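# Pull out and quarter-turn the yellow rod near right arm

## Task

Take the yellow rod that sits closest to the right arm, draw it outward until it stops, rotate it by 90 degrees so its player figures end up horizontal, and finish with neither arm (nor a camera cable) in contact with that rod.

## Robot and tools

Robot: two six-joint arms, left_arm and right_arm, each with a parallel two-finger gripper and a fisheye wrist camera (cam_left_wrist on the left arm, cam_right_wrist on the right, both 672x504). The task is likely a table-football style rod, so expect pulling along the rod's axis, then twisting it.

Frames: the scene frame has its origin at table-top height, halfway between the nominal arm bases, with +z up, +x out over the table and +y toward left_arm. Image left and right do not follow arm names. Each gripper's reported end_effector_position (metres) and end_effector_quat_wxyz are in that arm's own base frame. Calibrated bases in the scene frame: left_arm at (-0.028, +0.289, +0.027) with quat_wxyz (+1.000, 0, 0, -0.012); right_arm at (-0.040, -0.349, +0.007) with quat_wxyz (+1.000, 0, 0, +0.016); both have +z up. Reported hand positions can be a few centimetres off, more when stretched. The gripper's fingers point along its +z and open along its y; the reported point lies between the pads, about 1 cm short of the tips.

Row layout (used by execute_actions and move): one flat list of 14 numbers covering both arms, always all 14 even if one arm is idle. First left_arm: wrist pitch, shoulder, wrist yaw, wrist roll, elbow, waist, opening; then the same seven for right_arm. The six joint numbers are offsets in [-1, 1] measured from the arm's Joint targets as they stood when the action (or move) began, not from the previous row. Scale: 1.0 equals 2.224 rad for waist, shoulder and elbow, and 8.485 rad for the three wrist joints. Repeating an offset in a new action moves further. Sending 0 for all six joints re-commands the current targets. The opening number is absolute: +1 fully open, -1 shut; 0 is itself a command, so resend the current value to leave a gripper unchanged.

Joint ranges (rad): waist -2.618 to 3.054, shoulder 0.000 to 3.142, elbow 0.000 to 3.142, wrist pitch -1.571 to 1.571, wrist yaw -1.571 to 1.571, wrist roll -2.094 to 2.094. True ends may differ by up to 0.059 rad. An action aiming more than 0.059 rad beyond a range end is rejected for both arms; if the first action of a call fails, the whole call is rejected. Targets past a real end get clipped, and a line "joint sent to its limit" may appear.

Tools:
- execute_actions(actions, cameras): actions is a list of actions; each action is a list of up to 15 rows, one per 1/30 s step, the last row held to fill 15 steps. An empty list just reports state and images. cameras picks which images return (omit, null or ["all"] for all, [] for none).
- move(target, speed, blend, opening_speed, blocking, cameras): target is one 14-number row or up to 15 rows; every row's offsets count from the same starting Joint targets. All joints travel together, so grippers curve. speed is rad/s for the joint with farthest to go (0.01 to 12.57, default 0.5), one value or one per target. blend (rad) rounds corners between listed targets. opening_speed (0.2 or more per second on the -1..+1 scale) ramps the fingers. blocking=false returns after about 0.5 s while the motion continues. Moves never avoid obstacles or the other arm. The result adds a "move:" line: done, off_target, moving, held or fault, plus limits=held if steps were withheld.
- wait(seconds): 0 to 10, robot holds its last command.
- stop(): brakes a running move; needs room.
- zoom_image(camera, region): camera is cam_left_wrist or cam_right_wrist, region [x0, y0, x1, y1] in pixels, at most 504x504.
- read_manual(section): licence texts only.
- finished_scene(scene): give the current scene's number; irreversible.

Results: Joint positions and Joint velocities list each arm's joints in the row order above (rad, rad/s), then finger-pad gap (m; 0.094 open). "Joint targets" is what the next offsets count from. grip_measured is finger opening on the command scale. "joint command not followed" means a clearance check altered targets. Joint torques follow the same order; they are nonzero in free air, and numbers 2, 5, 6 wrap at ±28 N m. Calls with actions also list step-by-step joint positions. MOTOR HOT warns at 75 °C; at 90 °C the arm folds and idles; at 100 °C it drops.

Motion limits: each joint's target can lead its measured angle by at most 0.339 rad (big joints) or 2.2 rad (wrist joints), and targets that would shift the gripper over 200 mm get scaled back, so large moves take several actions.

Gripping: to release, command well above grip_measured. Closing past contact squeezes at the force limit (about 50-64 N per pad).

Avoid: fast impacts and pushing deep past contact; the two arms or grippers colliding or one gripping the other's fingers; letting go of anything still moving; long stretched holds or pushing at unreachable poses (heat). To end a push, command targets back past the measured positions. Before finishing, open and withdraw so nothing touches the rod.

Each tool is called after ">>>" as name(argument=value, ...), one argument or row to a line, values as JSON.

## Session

>>> execute_actions(
  actions=[],
)

Scene clock: 0.00 s.
left_arm: end_effector_position=(+0.3899, -0.0004, +0.1147) grip_measured=+1.000 end_effector_quat_wxyz=(+0.609, -0.026, +0.793, +0.006) | right_arm: end_effector_position=(+0.3960, -0.0474, +0.1154) grip_measured=+1.000 end_effector_quat_wxyz=(+0.595, +0.094, +0.794, -0.086)
Joint names: [wrist pitch, shoulder, wrist yaw, wrist roll, elbow, waist]
Joint positions: left_arm=[0.911 1.495 -0.08 -0.043 0.322 -0.04 0.094] | right_arm=[0.848 1.518 0.234 0.044 0.38 -0.018 0.094]
Joint velocities: within noise
Joint torques (N m): no reading
Heat: left arm: 42 °C; right arm: 41 °C.
Joint targets: left_arm=[0.899 1.493 -0.081 -0.042 0.324 -0.040] | right_arm=[0.837 1.515 0.234 0.045 0.383 -0.018]
Tool commands: left_gripper/opening=+1.0 right_gripper/opening=+1.0
camera_calibration:
cam_left_wrist: T_world_to_cam=[[0.0222135, -0.980285, 0.196335, -0.0420869], [-0.593611, -0.170951, -0.786385, 0.357186], [0.804446, -0.0990782, -0.585705, -0.125405], [0, 0, 0, 1]] pos_world=[0.313846, 0.00737939, 0.215698]
cam_right_wrist: T_world_to_cam=[[-0.244005, -0.947103, 0.208463, 0.0183839], [-0.655393, 0.00260904, -0.755284, 0.379511], [0.714788, -0.320918, -0.621361, -0.108823], [0, 0, 0, 1]] pos_world=[0.331, -0.0185021, 0.215188]

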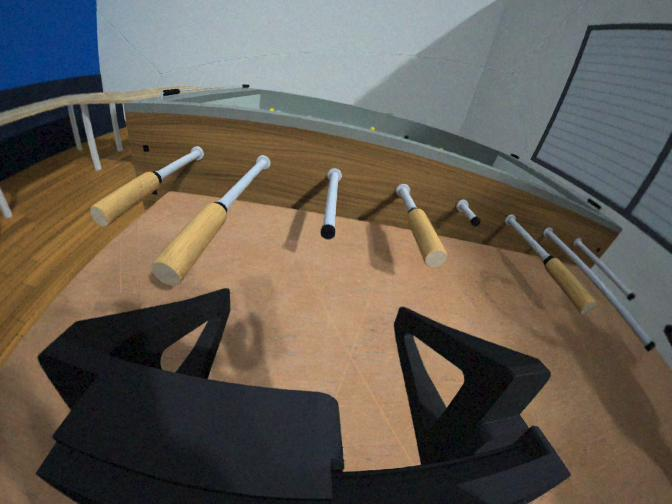

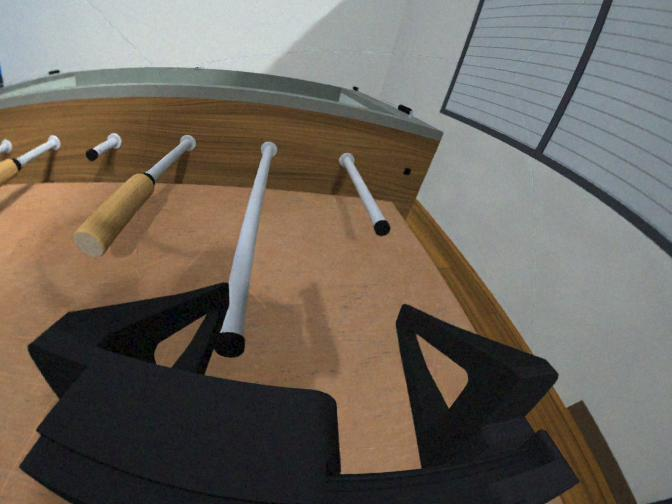

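>>> move(
  target=[0,0,0,0,0,0,1,0.0247,0.2675,0.0311,-0.0053,0.3058,0.1908,0.7],
  speed=0.8,
)

Scene clock: 35.97 s.
left_arm: end_effector_position=(+0.3899, -0.0004, +0.1147) grip_measured=+1.000 end_effector_quat_wxyz=(+0.609, -0.026, +0.793, +0.006) | right_arm: end_effector_position=(+0.5391, +0.1434, +0.1612) grip_measured=+0.702 end_effector_quat_wxyz=(+0.702, +0.030, +0.711, -0.031)
Joint names: [wrist pitch, shoulder, wrist yaw, wrist roll, elbow, waist]
Joint positions: left_arm=[0.911 1.495 -0.08 -0.043 0.322 -0.04 0.094] | right_arm=[1.04 2.091 0.497 0.004 1.037 0.411 0.08]
Joint torques (N m): left_arm=[1.88 -5.81 -0.03 0.01 5.3 -0.06] | right_arm=[1.82 -8.05 0.09 -0.04 7.62 -0.38]
Heat: left arm: 42 °C; right arm: 42 °C.
Joint targets: left_arm=[0.899 1.493 -0.081 -0.042 0.324 -0.040] | right_arm=[1.047 2.110 0.498 0.000 1.063 0.407]
move: done
camera_calibration:
cam_left_wrist: T_world_to_cam=[[0.0222135, -0.980285, 0.196335, -0.0420869], [-0.593611, -0.170951, -0.786385, 0.357186], [0.804446, -0.0990782, -0.585705, -0.125405], [0, 0, 0, 1]] pos_world=[0.313846, 0.00737939, 0.215698]
cam_right_wrist: T_world_to_cam=[[-0.130933, -0.974681, 0.181253, 0.171815], [-0.420933, -0.110874, -0.90029, 0.420608], [0.897592, -0.194173, -0.395758, -0.274431], [0, 0, 0, 1]] pos_world=[0.445872, 0.160812, 0.238919]

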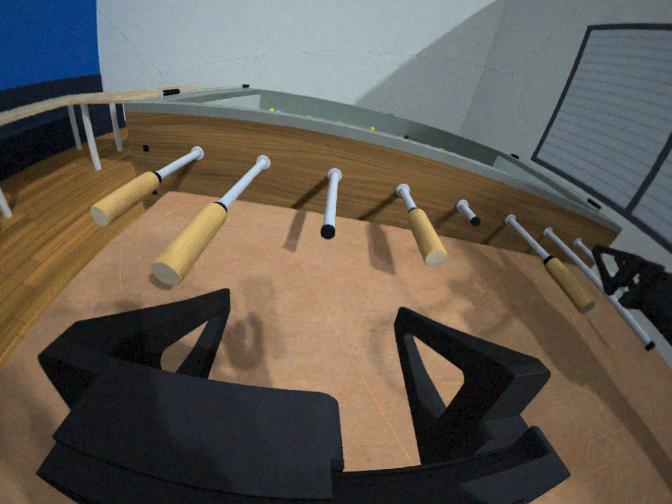

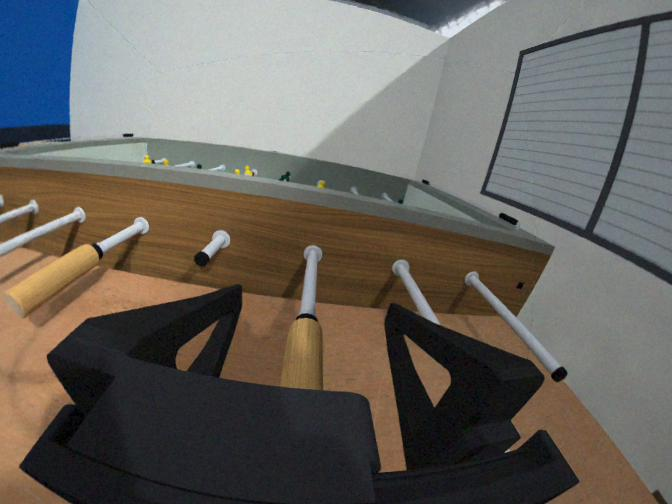

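>>> move(
  target=[0,0,0,0,0,0,1,0.0346,0.1352,0,0,0,0,0.6],
  speed=0.3,
)

Scene clock: 51.67 s.
left_arm: end_effector_position=(+0.3899, -0.0004, +0.1147) grip_measured=+1.000 end_effector_quat_wxyz=(+0.609, -0.026, +0.793, +0.006) | right_arm: end_effector_position=(+0.5400, +0.1436, +0.0668) grip_measured=+0.602 end_effector_quat_wxyz=(+0.699, +0.028, +0.714, -0.033)
Joint names: [wrist pitch, shoulder, wrist yaw, wrist roll, elbow, waist]
Joint positions: left_arm=[0.911 1.495 -0.08 -0.043 0.322 -0.04 0.094] | right_arm=[1.326 2.392 0.498 0.004 1.042 0.411 0.075]
Joint torques (N m): left_arm=[1.88 -5.76 -0.03 0.03 5.3 -0.03] | right_arm=[1.87 -8.87 0.05 -0.04 5.85 -0.36]
Heat: left arm: 42 °C; right arm: 43 °C.
Joint targets: left_arm=[0.899 1.493 -0.081 -0.042 0.324 -0.040] | right_arm=[1.340 2.411 0.498 0.000 1.063 0.407]
move: done
camera_calibration:
cam_left_wrist: T_world_to_cam=[[0.0222135, -0.980285, 0.196335, -0.0420869], [-0.593611, -0.170951, -0.786385, 0.357186], [0.804446, -0.0990782, -0.585705, -0.125405], [0, 0, 0, 1]] pos_world=[0.313846, 0.00737939, 0.215698]
cam_right_wrist: T_world_to_cam=[[-0.130279, -0.973653, 0.187158, 0.188364], [-0.429879, -0.114631, -0.89558, 0.341169], [0.893438, -0.19713, -0.403619, -0.309362], [0, 0, 0, 1]] pos_world=[0.447597, 0.161525, 0.145426]

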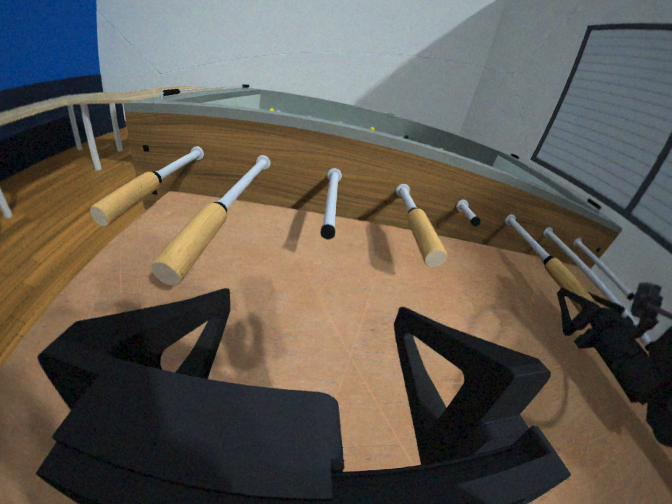

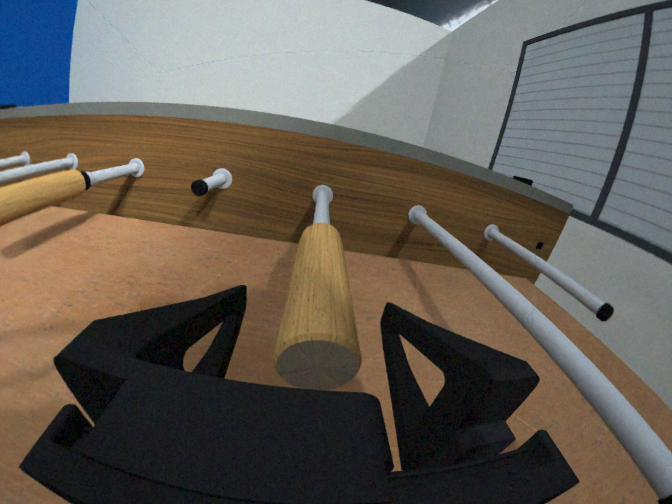

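>>> move(
  target=[
    [0,0,0,0,0,0,1,0,0,0,0,0,0,-0.6],
    [0,0,0,0,0,0,1,0,0,0,-0.1851,0,0,-0.6],
  ],
  opening_speed=0.8,
  speed=0.7,
)

Scene clock: 60.70 s.
left_arm: end_effector_position=(+0.3899, -0.0004, +0.1147) grip_measured=+1.000 end_effector_quat_wxyz=(+0.609, -0.026, +0.793, +0.006) | right_arm: end_effector_position=(+0.5395, +0.1380, +0.0733) grip_measured=-0.305 end_effector_quat_wxyz=(+0.474, -0.464, +0.532, -0.526)
Joint names: [wrist pitch, shoulder, wrist yaw, wrist roll, elbow, waist]
Joint positions: left_arm=[0.911 1.495 -0.08 -0.043 0.322 -0.04 0.094] | right_arm=[1.354 2.392 0.53 -1.557 1.042 0.411 0.033]
Joint torques (N m): left_arm=[1.88 -5.76 -0.03 0.03 5.31 -0.02] | right_arm=[1.56 -8.85 -0.3 -0.11 5.82 -0.36]
Heat: left arm: 42 °C; right arm: 44 °C.
Joint targets: left_arm=[0.899 1.493 -0.081 -0.042 0.324 -0.040] | right_arm=[1.340 2.411 0.498 -1.571 1.063 0.407]
move: done
camera_calibration:
cam_left_wrist: T_world_to_cam=[[0.0222135, -0.980285, 0.196335, -0.0420869], [-0.593611, -0.170951, -0.786385, 0.357186], [0.804446, -0.0990782, -0.585705, -0.125405], [0, 0, 0, 1]] pos_world=[0.313846, 0.00737939, 0.215698]
cam_right_wrist: T_world_to_cam=[[-0.0329189, 0.16758, 0.985309, -0.0869336], [-0.503841, -0.854193, 0.128447, 0.412959], [0.863169, -0.492211, 0.112553, -0.288161], [0, 0, 0, 1]] pos_world=[0.453935, 0.225479, 0.0650464]

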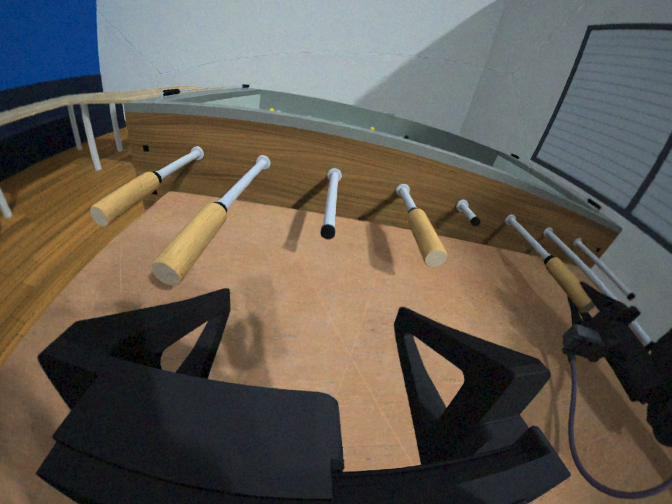

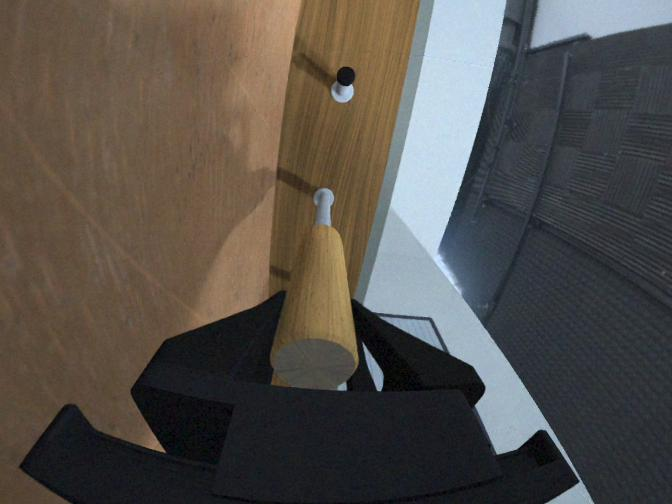

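>>> move(
  target=[
    [0,0,0,0,0,0,1,0,0,0,0,0,0,-0.05],
    [0,0,0,0,0,0,1,0,0,0.02,0,0,0.0764,-0.05],
    [0,0,0,0,0,0,1,-0.0424,-0.1623,0.02,0,0,0.0764,-0.05],
    [0,0,0,0,0,0,1,-0.0424,-0.1623,0.0,0,0,0,0.9],
    [0,0,0,0,0,0,1,-0.0424,-0.1623,0,0.1851,0,0,0.9],
  ],
  speed=[0.3,0.3,0.5,1.0,1.5],
  opening_speed=1.0,
)

Scene clock: 87.27 s.
left_arm: end_effector_position=(+0.3899, -0.0004, +0.1147) grip_measured=+1.000 end_effector_quat_wxyz=(+0.609, -0.026, +0.793, +0.006) | right_arm: end_effector_position=(+0.5398, +0.1351, +0.1672) grip_measured=+0.898 end_effector_quat_wxyz=(+0.696, +0.028, +0.716, -0.049)
Joint names: [wrist pitch, shoulder, wrist yaw, wrist roll, elbow, waist]
Joint positions: left_arm=[0.911 1.495 -0.08 -0.043 0.322 -0.04 0.094] | right_arm=[0.989 2.062 0.51 -0.017 1.042 0.4 0.089]
Joint torques (N m): left_arm=[1.88 -5.75 -0.03 0.02 5.33 -0.06] | right_arm=[1.62 -10.43 -0.07 0.24 7.35 0.57]
Heat: left arm: 41 °C; right arm: 45 °C.
Joint targets: left_arm=[0.899 1.493 -0.081 -0.042 0.324 -0.040] | right_arm=[0.981 2.050 0.498 0.000 1.063 0.407]
move: done
camera_calibration:
cam_left_wrist: T_world_to_cam=[[0.0222135, -0.980285, 0.196335, -0.0420869], [-0.593611, -0.170951, -0.786385, 0.357186], [0.804446, -0.0990782, -0.585705, -0.125405], [0, 0, 0, 1]] pos_world=[0.313846, 0.00737939, 0.215698]
cam_right_wrist: T_world_to_cam=[[-0.150172, -0.965915, 0.210849, 0.167042], [-0.438971, -0.125949, -0.88963, 0.435336], [0.885863, -0.226154, -0.405095, -0.262072], [0, 0, 0, 1]] pos_world=[0.448345, 0.156909, 0.245903]

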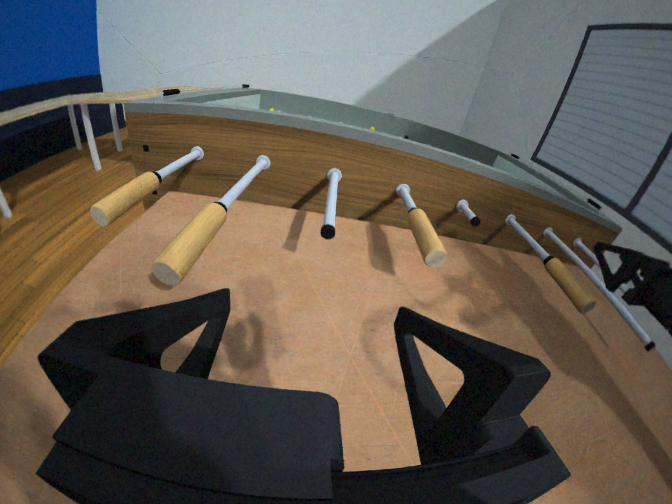

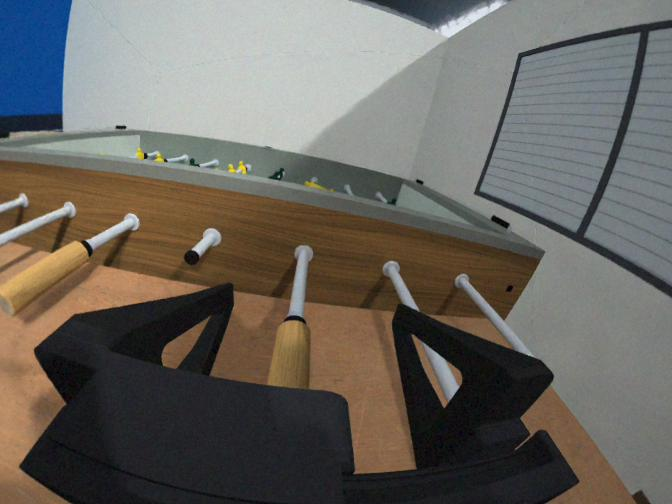

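>>> zoom_image(
  camera="cam_right_wrist",
  region=[220, 140, 420, 240],
)

Scaled by 2.520 from the camera's 672x504 image, which has a finer 960x720 frame.

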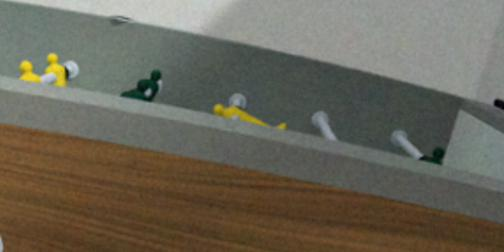

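>>> move(
  target=[
    [0,0,0,0,0,0,1,-0.175,0.0445,-0.0235,0,0.3552,-0.0351,0.8],
    [0,0,0,0,0,0,1,-0.1414,0.0872,-0.0235,0,0.2563,-0.0351,0.8],
  ],
  speed=[0.9,0.3],
  cameras=["cam_right_wrist"],
)

Scene clock: 102.53 s.
left_arm: end_effector_position=(+0.3899, -0.0004, +0.1147) grip_measured=+1.000 end_effector_quat_wxyz=(+0.609, -0.026, +0.793, +0.006) | right_arm: end_effector_position=(+0.5706, +0.1432, +0.0728) grip_measured=+0.802 end_effector_quat_wxyz=(+0.388, -0.103, +0.912, -0.081)
Joint names: [wrist pitch, shoulder, wrist yaw, wrist roll, elbow, waist]
Joint positions: left_arm=[0.911 1.495 -0.08 -0.043 0.322 -0.04 0.094] | right_arm=[-0.229 2.225 0.307 -0.015 1.652 0.336 0.085]
Joint torques (N m): left_arm=[1.88 -5.75 -0.02 0.02 5.34 -0.09] | right_arm=[1.46 -10.18 0.09 0.16 5.41 -0.65]
Heat: left arm: 41 °C; right arm: 46 °C.
Joint targets: left_arm=[0.899 1.493 -0.081 -0.042 0.324 -0.040] | right_arm=[-0.219 2.244 0.299 0.000 1.633 0.328]
move: done
camera_calibration:
cam_right_wrist: T_world_to_cam=[[0.208519, -0.900922, 0.380605, -0.0269432], [-0.884242, -0.339947, -0.320238, 0.609242], [0.417895, -0.269771, -0.867518, -0.0188585], [0, 0, 0, 1]] pos_world=[0.552216, 0.177749, 0.188997]
Images, in order (width x height): cam_right_wrist 672x504.

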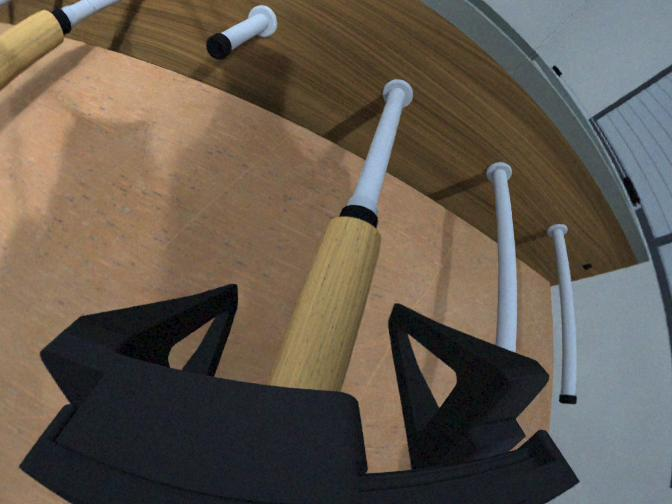

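>>> move(
  target=[
    [0,0,0,0,0,0,1,0,0,0,0.0365,0,0,0.8],
    [0,0,0,0,0,0,1,0,0,0,0.0365,0,0,-0.6],
    [0,0,0,0,0,0,1,0.0114,-0.0782,0.0044,0.0416,-0.1165,0.0214,-0.6],
  ],
  speed=[0.5,0.5,0.25],
  opening_speed=0.8,
  cameras=["cam_right_wrist"],
)

Scene clock: 128.87 s.
left_arm: end_effector_position=(+0.3899, -0.0004, +0.1147) grip_measured=+1.000 end_effector_quat_wxyz=(+0.609, -0.026, +0.793, +0.006) | right_arm: end_effector_position=(+0.5298, +0.1445, +0.0700) grip_measured=-0.302 end_effector_quat_wxyz=(+0.403, +0.045, +0.914, -0.011)
Joint names: [wrist pitch, shoulder, wrist yaw, wrist roll, elbow, waist]
Joint positions: left_arm=[0.911 1.495 -0.08 -0.043 0.322 -0.04 0.094] | right_arm=[-0.109 2.087 0.323 0.332 1.404 0.368 0.033]
Joint torques (N m): left_arm=[1.88 -5.74 -0.04 0.01 5.34 -0.05] | right_arm=[1.28 -11.77 0.32 0.23 4.37 0.76]
Heat: left arm: 41 °C; right arm: 46 °C.
Joint targets: left_arm=[0.899 1.493 -0.081 -0.042 0.324 -0.040] | right_arm=[-0.123 2.070 0.336 0.353 1.374 0.376]
move: done
camera_calibration:
cam_right_wrist: T_world_to_cam=[[-0.00640948, -0.988752, 0.149426, 0.126521], [-0.914153, -0.0547741, -0.401652, 0.552978], [0.405319, -0.139173, -0.90352, -0.0136326], [0, 0, 0, 1]] pos_world=[0.511843, 0.15349, 0.190882]
Images, in order (width x height): cam_right_wrist 672x504.

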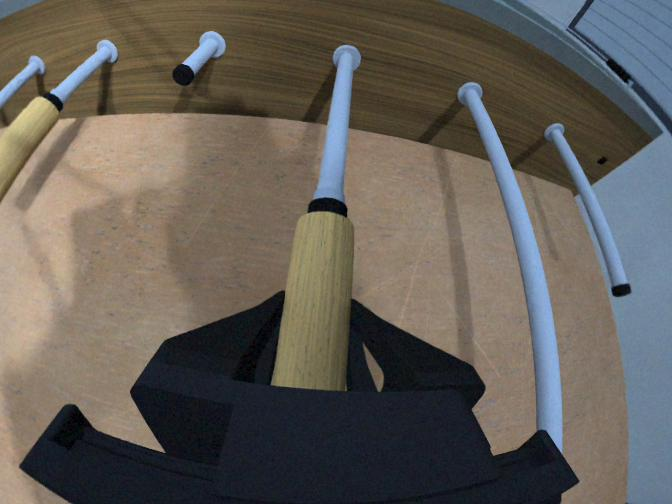

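>>> move(
  target=[0,0,0,0,0,0,1,0.0075,-0.0621,0.0049,0.0052,-0.0892,0.024,-0.6],
  speed=0.2,
  cameras=["cam_right_wrist"],
)

Scene clock: 134.63 s.
left_arm: end_effector_position=(+0.3899, -0.0004, +0.1147) grip_measured=+1.000 end_effector_quat_wxyz=(+0.609, -0.026, +0.793, +0.006) | right_arm: end_effector_position=(+0.4914, +0.1482, +0.0702) grip_measured=-0.302 end_effector_quat_wxyz=(+0.412, +0.047, +0.910, -0.006)
Joint names: [wrist pitch, shoulder, wrist yaw, wrist roll, elbow, waist]
Joint positions: left_arm=[0.911 1.495 -0.08 -0.043 0.322 -0.04 0.094] | right_arm=[-0.023 1.967 0.353 0.366 1.209 0.412 0.033]
Joint torques (N m): left_arm=[1.88 -5.78 -0.03 0.01 5.33 -0.05] | right_arm=[1.1 -12.14 0.46 0.34 3.96 1.61]
Heat: left arm: 41 °C; right arm: 46 °C.
Joint targets: left_arm=[0.899 1.493 -0.081 -0.042 0.324 -0.040] | right_arm=[-0.059 1.931 0.378 0.397 1.176 0.429]
move: off_target (right_arm); right_arm: the wrist pitch is farthest, 0.036 rad from its target
camera_calibration:
cam_right_wrist: T_world_to_cam=[[-0.00964079, -0.990166, 0.139563, 0.13244], [-0.906007, -0.0504124, -0.42025, 0.514862], [0.423153, -0.130497, -0.896612, -0.00789892], [0, 0, 0, 1]] pos_world=[0.471087, 0.156062, 0.190804]
Images, in order (width x height): cam_right_wrist 672x504.

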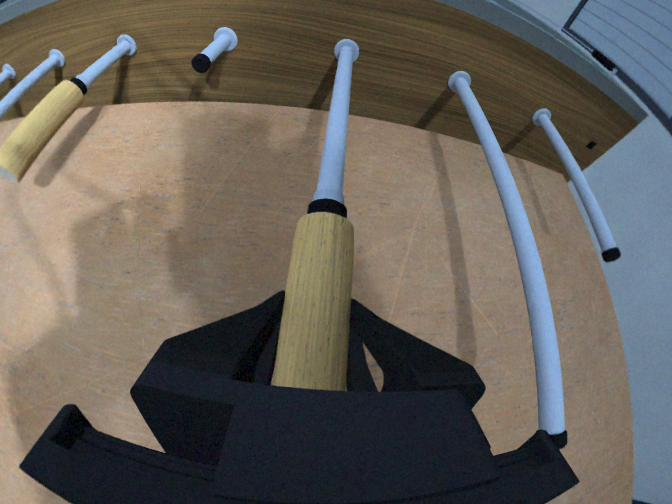

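>>> move(
  target=[0,0,0,0,0,0,1,0.0045,-0.046,0.0045,0.004,-0.062,0.019,-0.6],
  speed=0.2,
  cameras=["cam_right_wrist"],
)

Scene clock: 140.33 s.
left_arm: end_effector_position=(+0.3899, -0.0004, +0.1147) grip_measured=+1.000 end_effector_quat_wxyz=(+0.609, -0.026, +0.793, +0.006) | right_arm: end_effector_position=(+0.4894, +0.1471, +0.0747) grip_measured=-0.303 end_effector_quat_wxyz=(+0.453, +0.064, +0.889, +0.017)
Joint names: [wrist pitch, shoulder, wrist yaw, wrist roll, elbow, waist]
Joint positions: left_arm=[0.911 1.495 -0.08 -0.043 0.322 -0.04 0.094] | right_arm=[0.156 1.934 0.355 0.384 1.099 0.412 0.033]
Joint torques (N m): left_arm=[1.89 -5.76 -0.04 0.03 5.33 -0.05] | right_arm=[-0.02 -17.57 0.84 0.53 1.81 5.39]
Heat: left arm: 41 °C; right arm: 47 °C.
Joint targets: left_arm=[0.899 1.493 -0.081 -0.042 0.324 -0.040] | right_arm=[-0.021 1.829 0.416 0.431 1.038 0.472]
move: off_target (right_arm); right_arm: the wrist pitch is farthest, 0.176 rad from its target
camera_calibration:
cam_right_wrist: T_world_to_cam=[[-0.0319496, -0.995864, 0.0850594, 0.146487], [-0.863001, -0.0154435, -0.504967, 0.495054], [0.504192, -0.0895398, -0.858937, -0.0516059], [0, 0, 0, 1]] pos_world=[0.457932, 0.148906, 0.1932]
Images, in order (width x height): cam_right_wrist 672x504.

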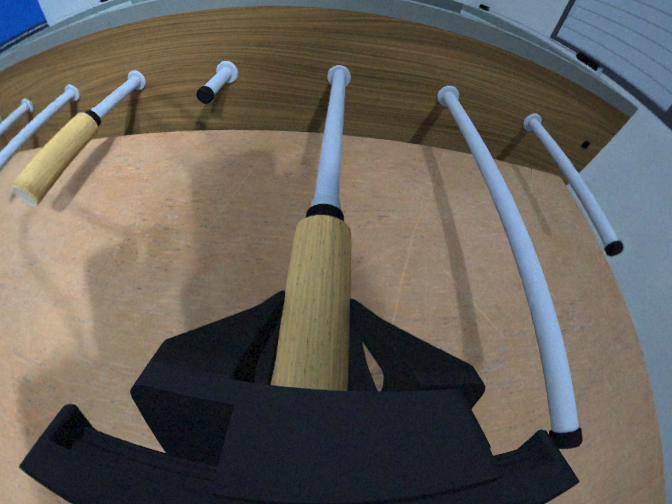

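>>> move(
  target=[
    [0,0,0,0,0,0,1,0.0209,0.0472,-0.0072,-0.0161,0.0274,-0.027,-0.6],
    [0,0,0,0,0,0,1,0.0209,0.0472,-0.0072,-0.0161,0.0274,-0.027,0.5],
    [0,0,0,0,0,0,1,0.0209,-0.088,-0.0072,-0.0161,0.0274,-0.027,0.5],
  ],
  speed=0.35,
  opening_speed=1.5,
)

>>> zoom_image(
  camera="cam_right_wrist",
  region=[220, 40, 460, 220],
)

Scene clock: 158.97 s.
left_arm: end_effector_position=(+0.3899, -0.0004, +0.1147) grip_measured=+1.000 end_effector_quat_wxyz=(+0.609, -0.026, +0.793, +0.006) | right_arm: end_effector_position=(+0.4830, +0.1438, +0.2163) grip_measured=+0.498 end_effector_quat_wxyz=(+0.566, +0.052, +0.821, +0.056)
Joint names: [wrist pitch, shoulder, wrist yaw, wrist roll, elbow, waist]
Joint positions: left_arm=[0.911 1.495 -0.08 -0.043 0.322 -0.04 0.094] | right_arm=[0.16 1.645 0.349 0.3 1.099 0.408 0.07]
Joint torques (N m): left_arm=[1.88 -5.75 -0.03 0.01 5.3 -0.03] | right_arm=[1.64 -8.16 0.19 -0.06 7.15 0.31]
Heat: left arm: 41 °C; right arm: 50 °C.
Joint targets: left_arm=[0.899 1.493 -0.081 -0.042 0.324 -0.040] | right_arm=[0.157 1.633 0.355 0.294 1.099 0.412]
move: done; target 2's new numbers were sent with right_arm's wrist roll 0.058 rad from that target
camera_calibration:
cam_left_wrist: T_world_to_cam=[[0.0222135, -0.980285, 0.196335, -0.0420869], [-0.593611, -0.170951, -0.786385, 0.357186], [0.804446, -0.0990782, -0.585705, -0.125405], [0, 0, 0, 1]] pos_world=[0.313846, 0.00737939, 0.215698]
cam_right_wrist: T_world_to_cam=[[-0.00519769, -0.999425, 0.0334983, 0.129687], [-0.697399, -0.0203848, -0.716393, 0.527405], [0.716664, -0.0270853, -0.696892, -0.0737097], [0, 0, 0, 1]] pos_world=[0.421311, 0.138367, 0.322117]

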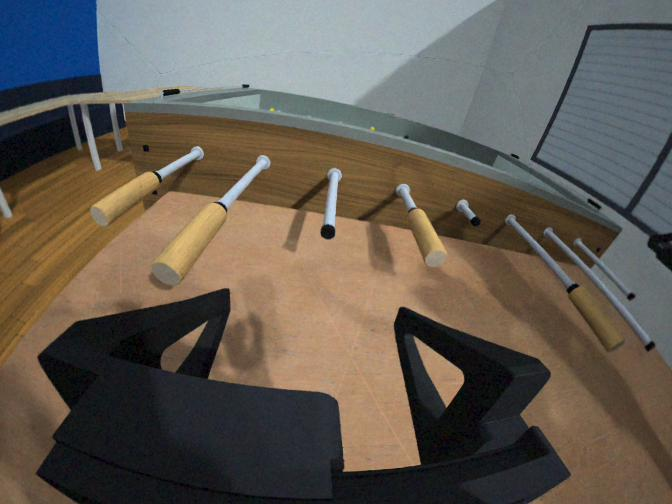

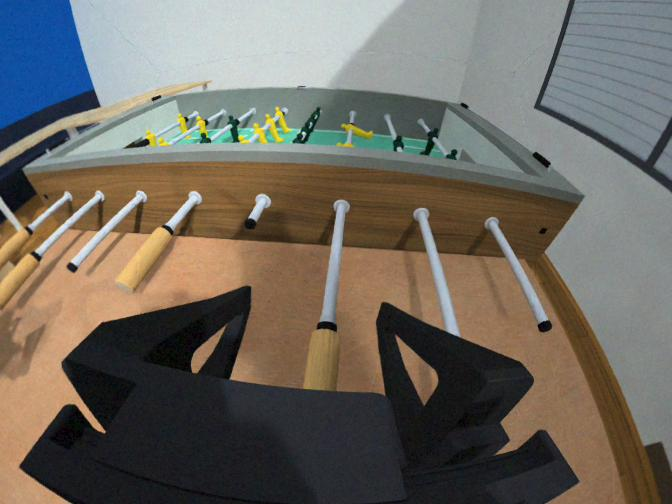

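Scaled by 2.100 from the camera's 672x504 image, which has a finer 960x720 frame.

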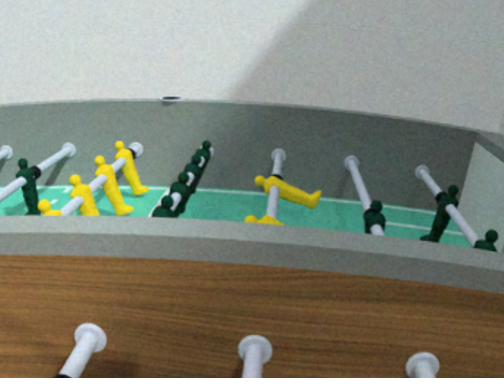

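>>> move(
  target=[
    [0,0,0,0,0,0,1,-0.02,0.03,0,0.0085,0.041,0,0.5],
    [0,0,0,0,0,0,1,-0.02,0.159,0,0.0085,0.041,0,0.5],
  ],
  speed=[0.7,0.3],
  cameras=["cam_right_wrist"],
)

Scene clock: 203.30 s.
left_arm: end_effector_position=(+0.3899, -0.0004, +0.1147) grip_measured=+1.000 end_effector_quat_wxyz=(+0.609, -0.026, +0.793, +0.006) | right_arm: end_effector_position=(+0.4801, +0.1426, +0.0502) grip_measured=+0.498 end_effector_quat_wxyz=(+0.393, +0.038, +0.919, -0.016)
Joint names: [wrist pitch, shoulder, wrist yaw, wrist roll, elbow, waist]
Joint positions: left_arm=[0.911 1.495 -0.08 -0.043 0.322 -0.04 0.094] | right_arm=[-0.013 1.975 0.349 0.353 1.163 0.408 0.07]
Joint torques (N m): left_arm=[1.9 -5.72 -0.05 0.02 5.35 -0.05] | right_arm=[1.28 -8.01 0.27 0.15 8.05 0.31]
Heat: left arm: 41 °C; right arm: 43 °C.
Joint targets: left_arm=[0.899 1.493 -0.081 -0.042 0.324 -0.040] | right_arm=[-0.013 1.987 0.355 0.367 1.190 0.412]
move: done
camera_calibration:
cam_right_wrist: T_world_to_cam=[[0.00608772, -0.986547, 0.163366, 0.120236], [-0.922403, -0.0686312, -0.380083, 0.504403], [0.386182, -0.148375, -0.910411, -0.000682989], [0, 0, 0, 1]] pos_world=[0.464795, 0.153135, 0.171451]
Images, in order (width x height): cam_right_wrist 672x504.

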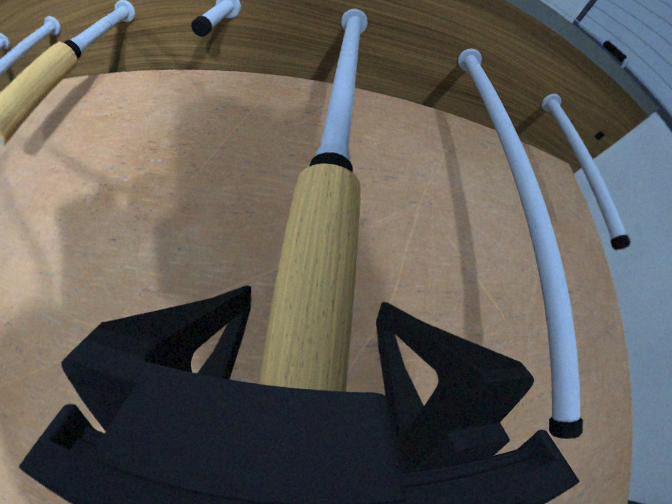

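>>> move(
  target=[
    [0,0,0,0,0,0,1,0,0,0,0,0.0207,0,0.5],
    [0,0,0,0,0,0,1,0,0,0,0,0.0207,0,-0.6],
    [0,0,0,0,0,0,1,-0.0134,0.0274,0.0236,-0.0131,0.0639,0.0283,-0.6],
  ],
  speed=0.3,
  opening_speed=0.8,
  cameras=["cam_right_wrist"],
)

Scene clock: 213.13 s.
left_arm: end_effector_position=(+0.3899, -0.0004, +0.1147) grip_measured=+1.000 end_effector_quat_wxyz=(+0.609, -0.026, +0.793, +0.006) | right_arm: end_effector_position=(+0.4923, +0.1478, +0.0683) grip_measured=-0.304 end_effector_quat_wxyz=(+0.404, +0.001, +0.908, -0.109)
Joint names: [wrist pitch, shoulder, wrist yaw, wrist roll, elbow, waist]
Joint positions: left_arm=[0.911 1.495 -0.08 -0.043 0.322 -0.04 0.094] | right_arm=[-0.124 2.027 0.532 0.265 1.298 0.466 0.033]
Joint torques (N m): left_arm=[1.89 -5.79 -0.04 0.02 5.34 -0.05] | right_arm=[1.29 -8.24 0.54 -0.1 8.94 0.73]
Heat: left arm: 40 °C; right arm: 43 °C.
Joint targets: left_arm=[0.899 1.493 -0.081 -0.042 0.324 -0.040] | right_arm=[-0.127 2.048 0.555 0.255 1.332 0.475]
move: done
camera_calibration:
cam_right_wrist: T_world_to_cam=[[-0.00401642, -0.934309, 0.356442, 0.106363], [-0.915294, -0.14013, -0.377624, 0.529816], [0.402765, -0.327766, -0.854605, 0.026357], [0, 0, 0, 1]] pos_world=[0.474749, 0.182258, 0.184684]
Images, in order (width x height): cam_right_wrist 672x504.

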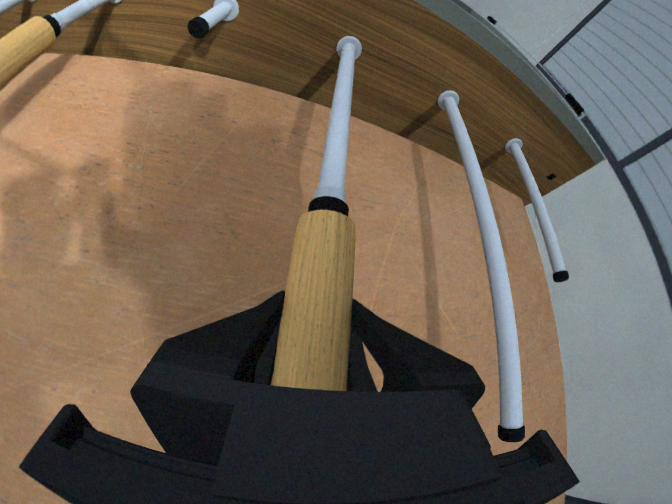

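>>> move(
  target=[
    [0,0,0,0,0,0,1,0,-0.035,0.001,0,-0.04,0.008,-0.6],
    [0,0,0,0,0,0,1,0,-0.014,0.0005,0,-0.018,0.003,-0.6],
    [0,0,0,0,0,0,1,0,-0.014,0.0005,0,-0.018,0.003,0.5],
    [0,0,0,0,0,0,1,0,-0.155,0.0005,0,-0.018,0.003,0.5],
  ],
  speed=0.3,
  opening_speed=1.5,
  cameras=["cam_right_wrist"],
)

>>> zoom_image(
  camera="cam_right_wrist",
  region=[260, 40, 460, 190],
)

Scene clock: 226.30 s.
left_arm: end_effector_position=(+0.3899, -0.0004, +0.1147) grip_measured=+1.000 end_effector_quat_wxyz=(+0.609, -0.026, +0.793, +0.006) | right_arm: end_effector_position=(+0.4814, +0.1427, +0.2113) grip_measured=+0.498 end_effector_quat_wxyz=(+0.519, +0.039, +0.852, -0.057)
Joint names: [wrist pitch, shoulder, wrist yaw, wrist roll, elbow, waist]
Joint positions: left_arm=[0.911 1.495 -0.08 -0.043 0.322 -0.04 0.094] | right_arm=[-0.124 1.717 0.551 0.255 1.278 0.473 0.07]
Joint torques (N m): left_arm=[1.88 -5.83 -0.04 0.01 5.34 -0.03] | right_arm=[1.5 -8.76 0.32 0.01 8.1 0.76]
Heat: left arm: 40 °C; right arm: 44 °C.
Joint targets: left_arm=[0.899 1.493 -0.081 -0.042 0.324 -0.040] | right_arm=[-0.127 1.703 0.559 0.255 1.292 0.481]
move: done
camera_calibration:
cam_right_wrist: T_world_to_cam=[[-0.0848017, -0.967833, 0.23687, 0.11953], [-0.784047, -0.081886, -0.615277, 0.551812], [0.614882, -0.237894, -0.751882, 0.0146719], [0, 0, 0, 1]] pos_world=[0.433761, 0.164361, 0.322236]
Images, in order (width x height): cam_right_wrist 672x504.

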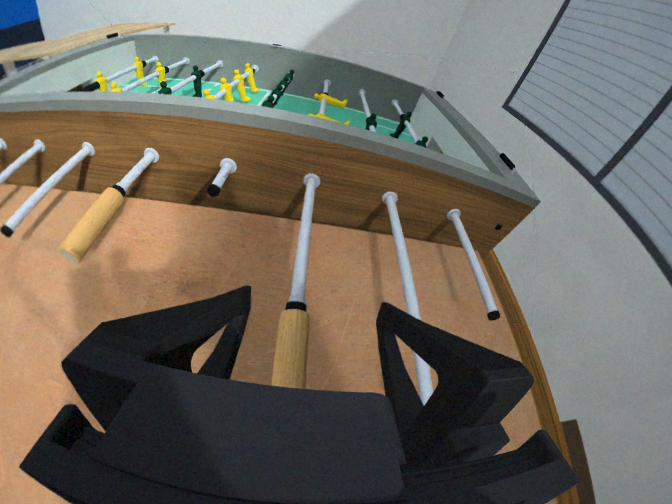

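Scaled by 2.520 from the camera's 672x504 image, which has a finer 960x720 frame.

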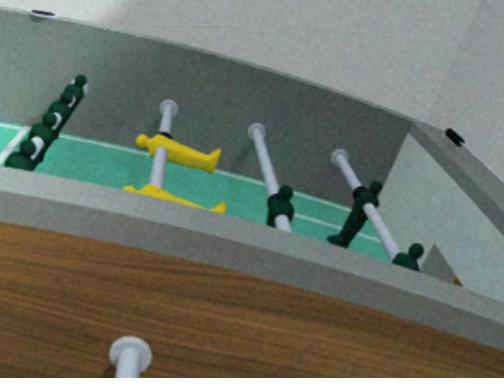

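>>> finished_scene(
  scene=2,
)

The scene is finished: the task was done.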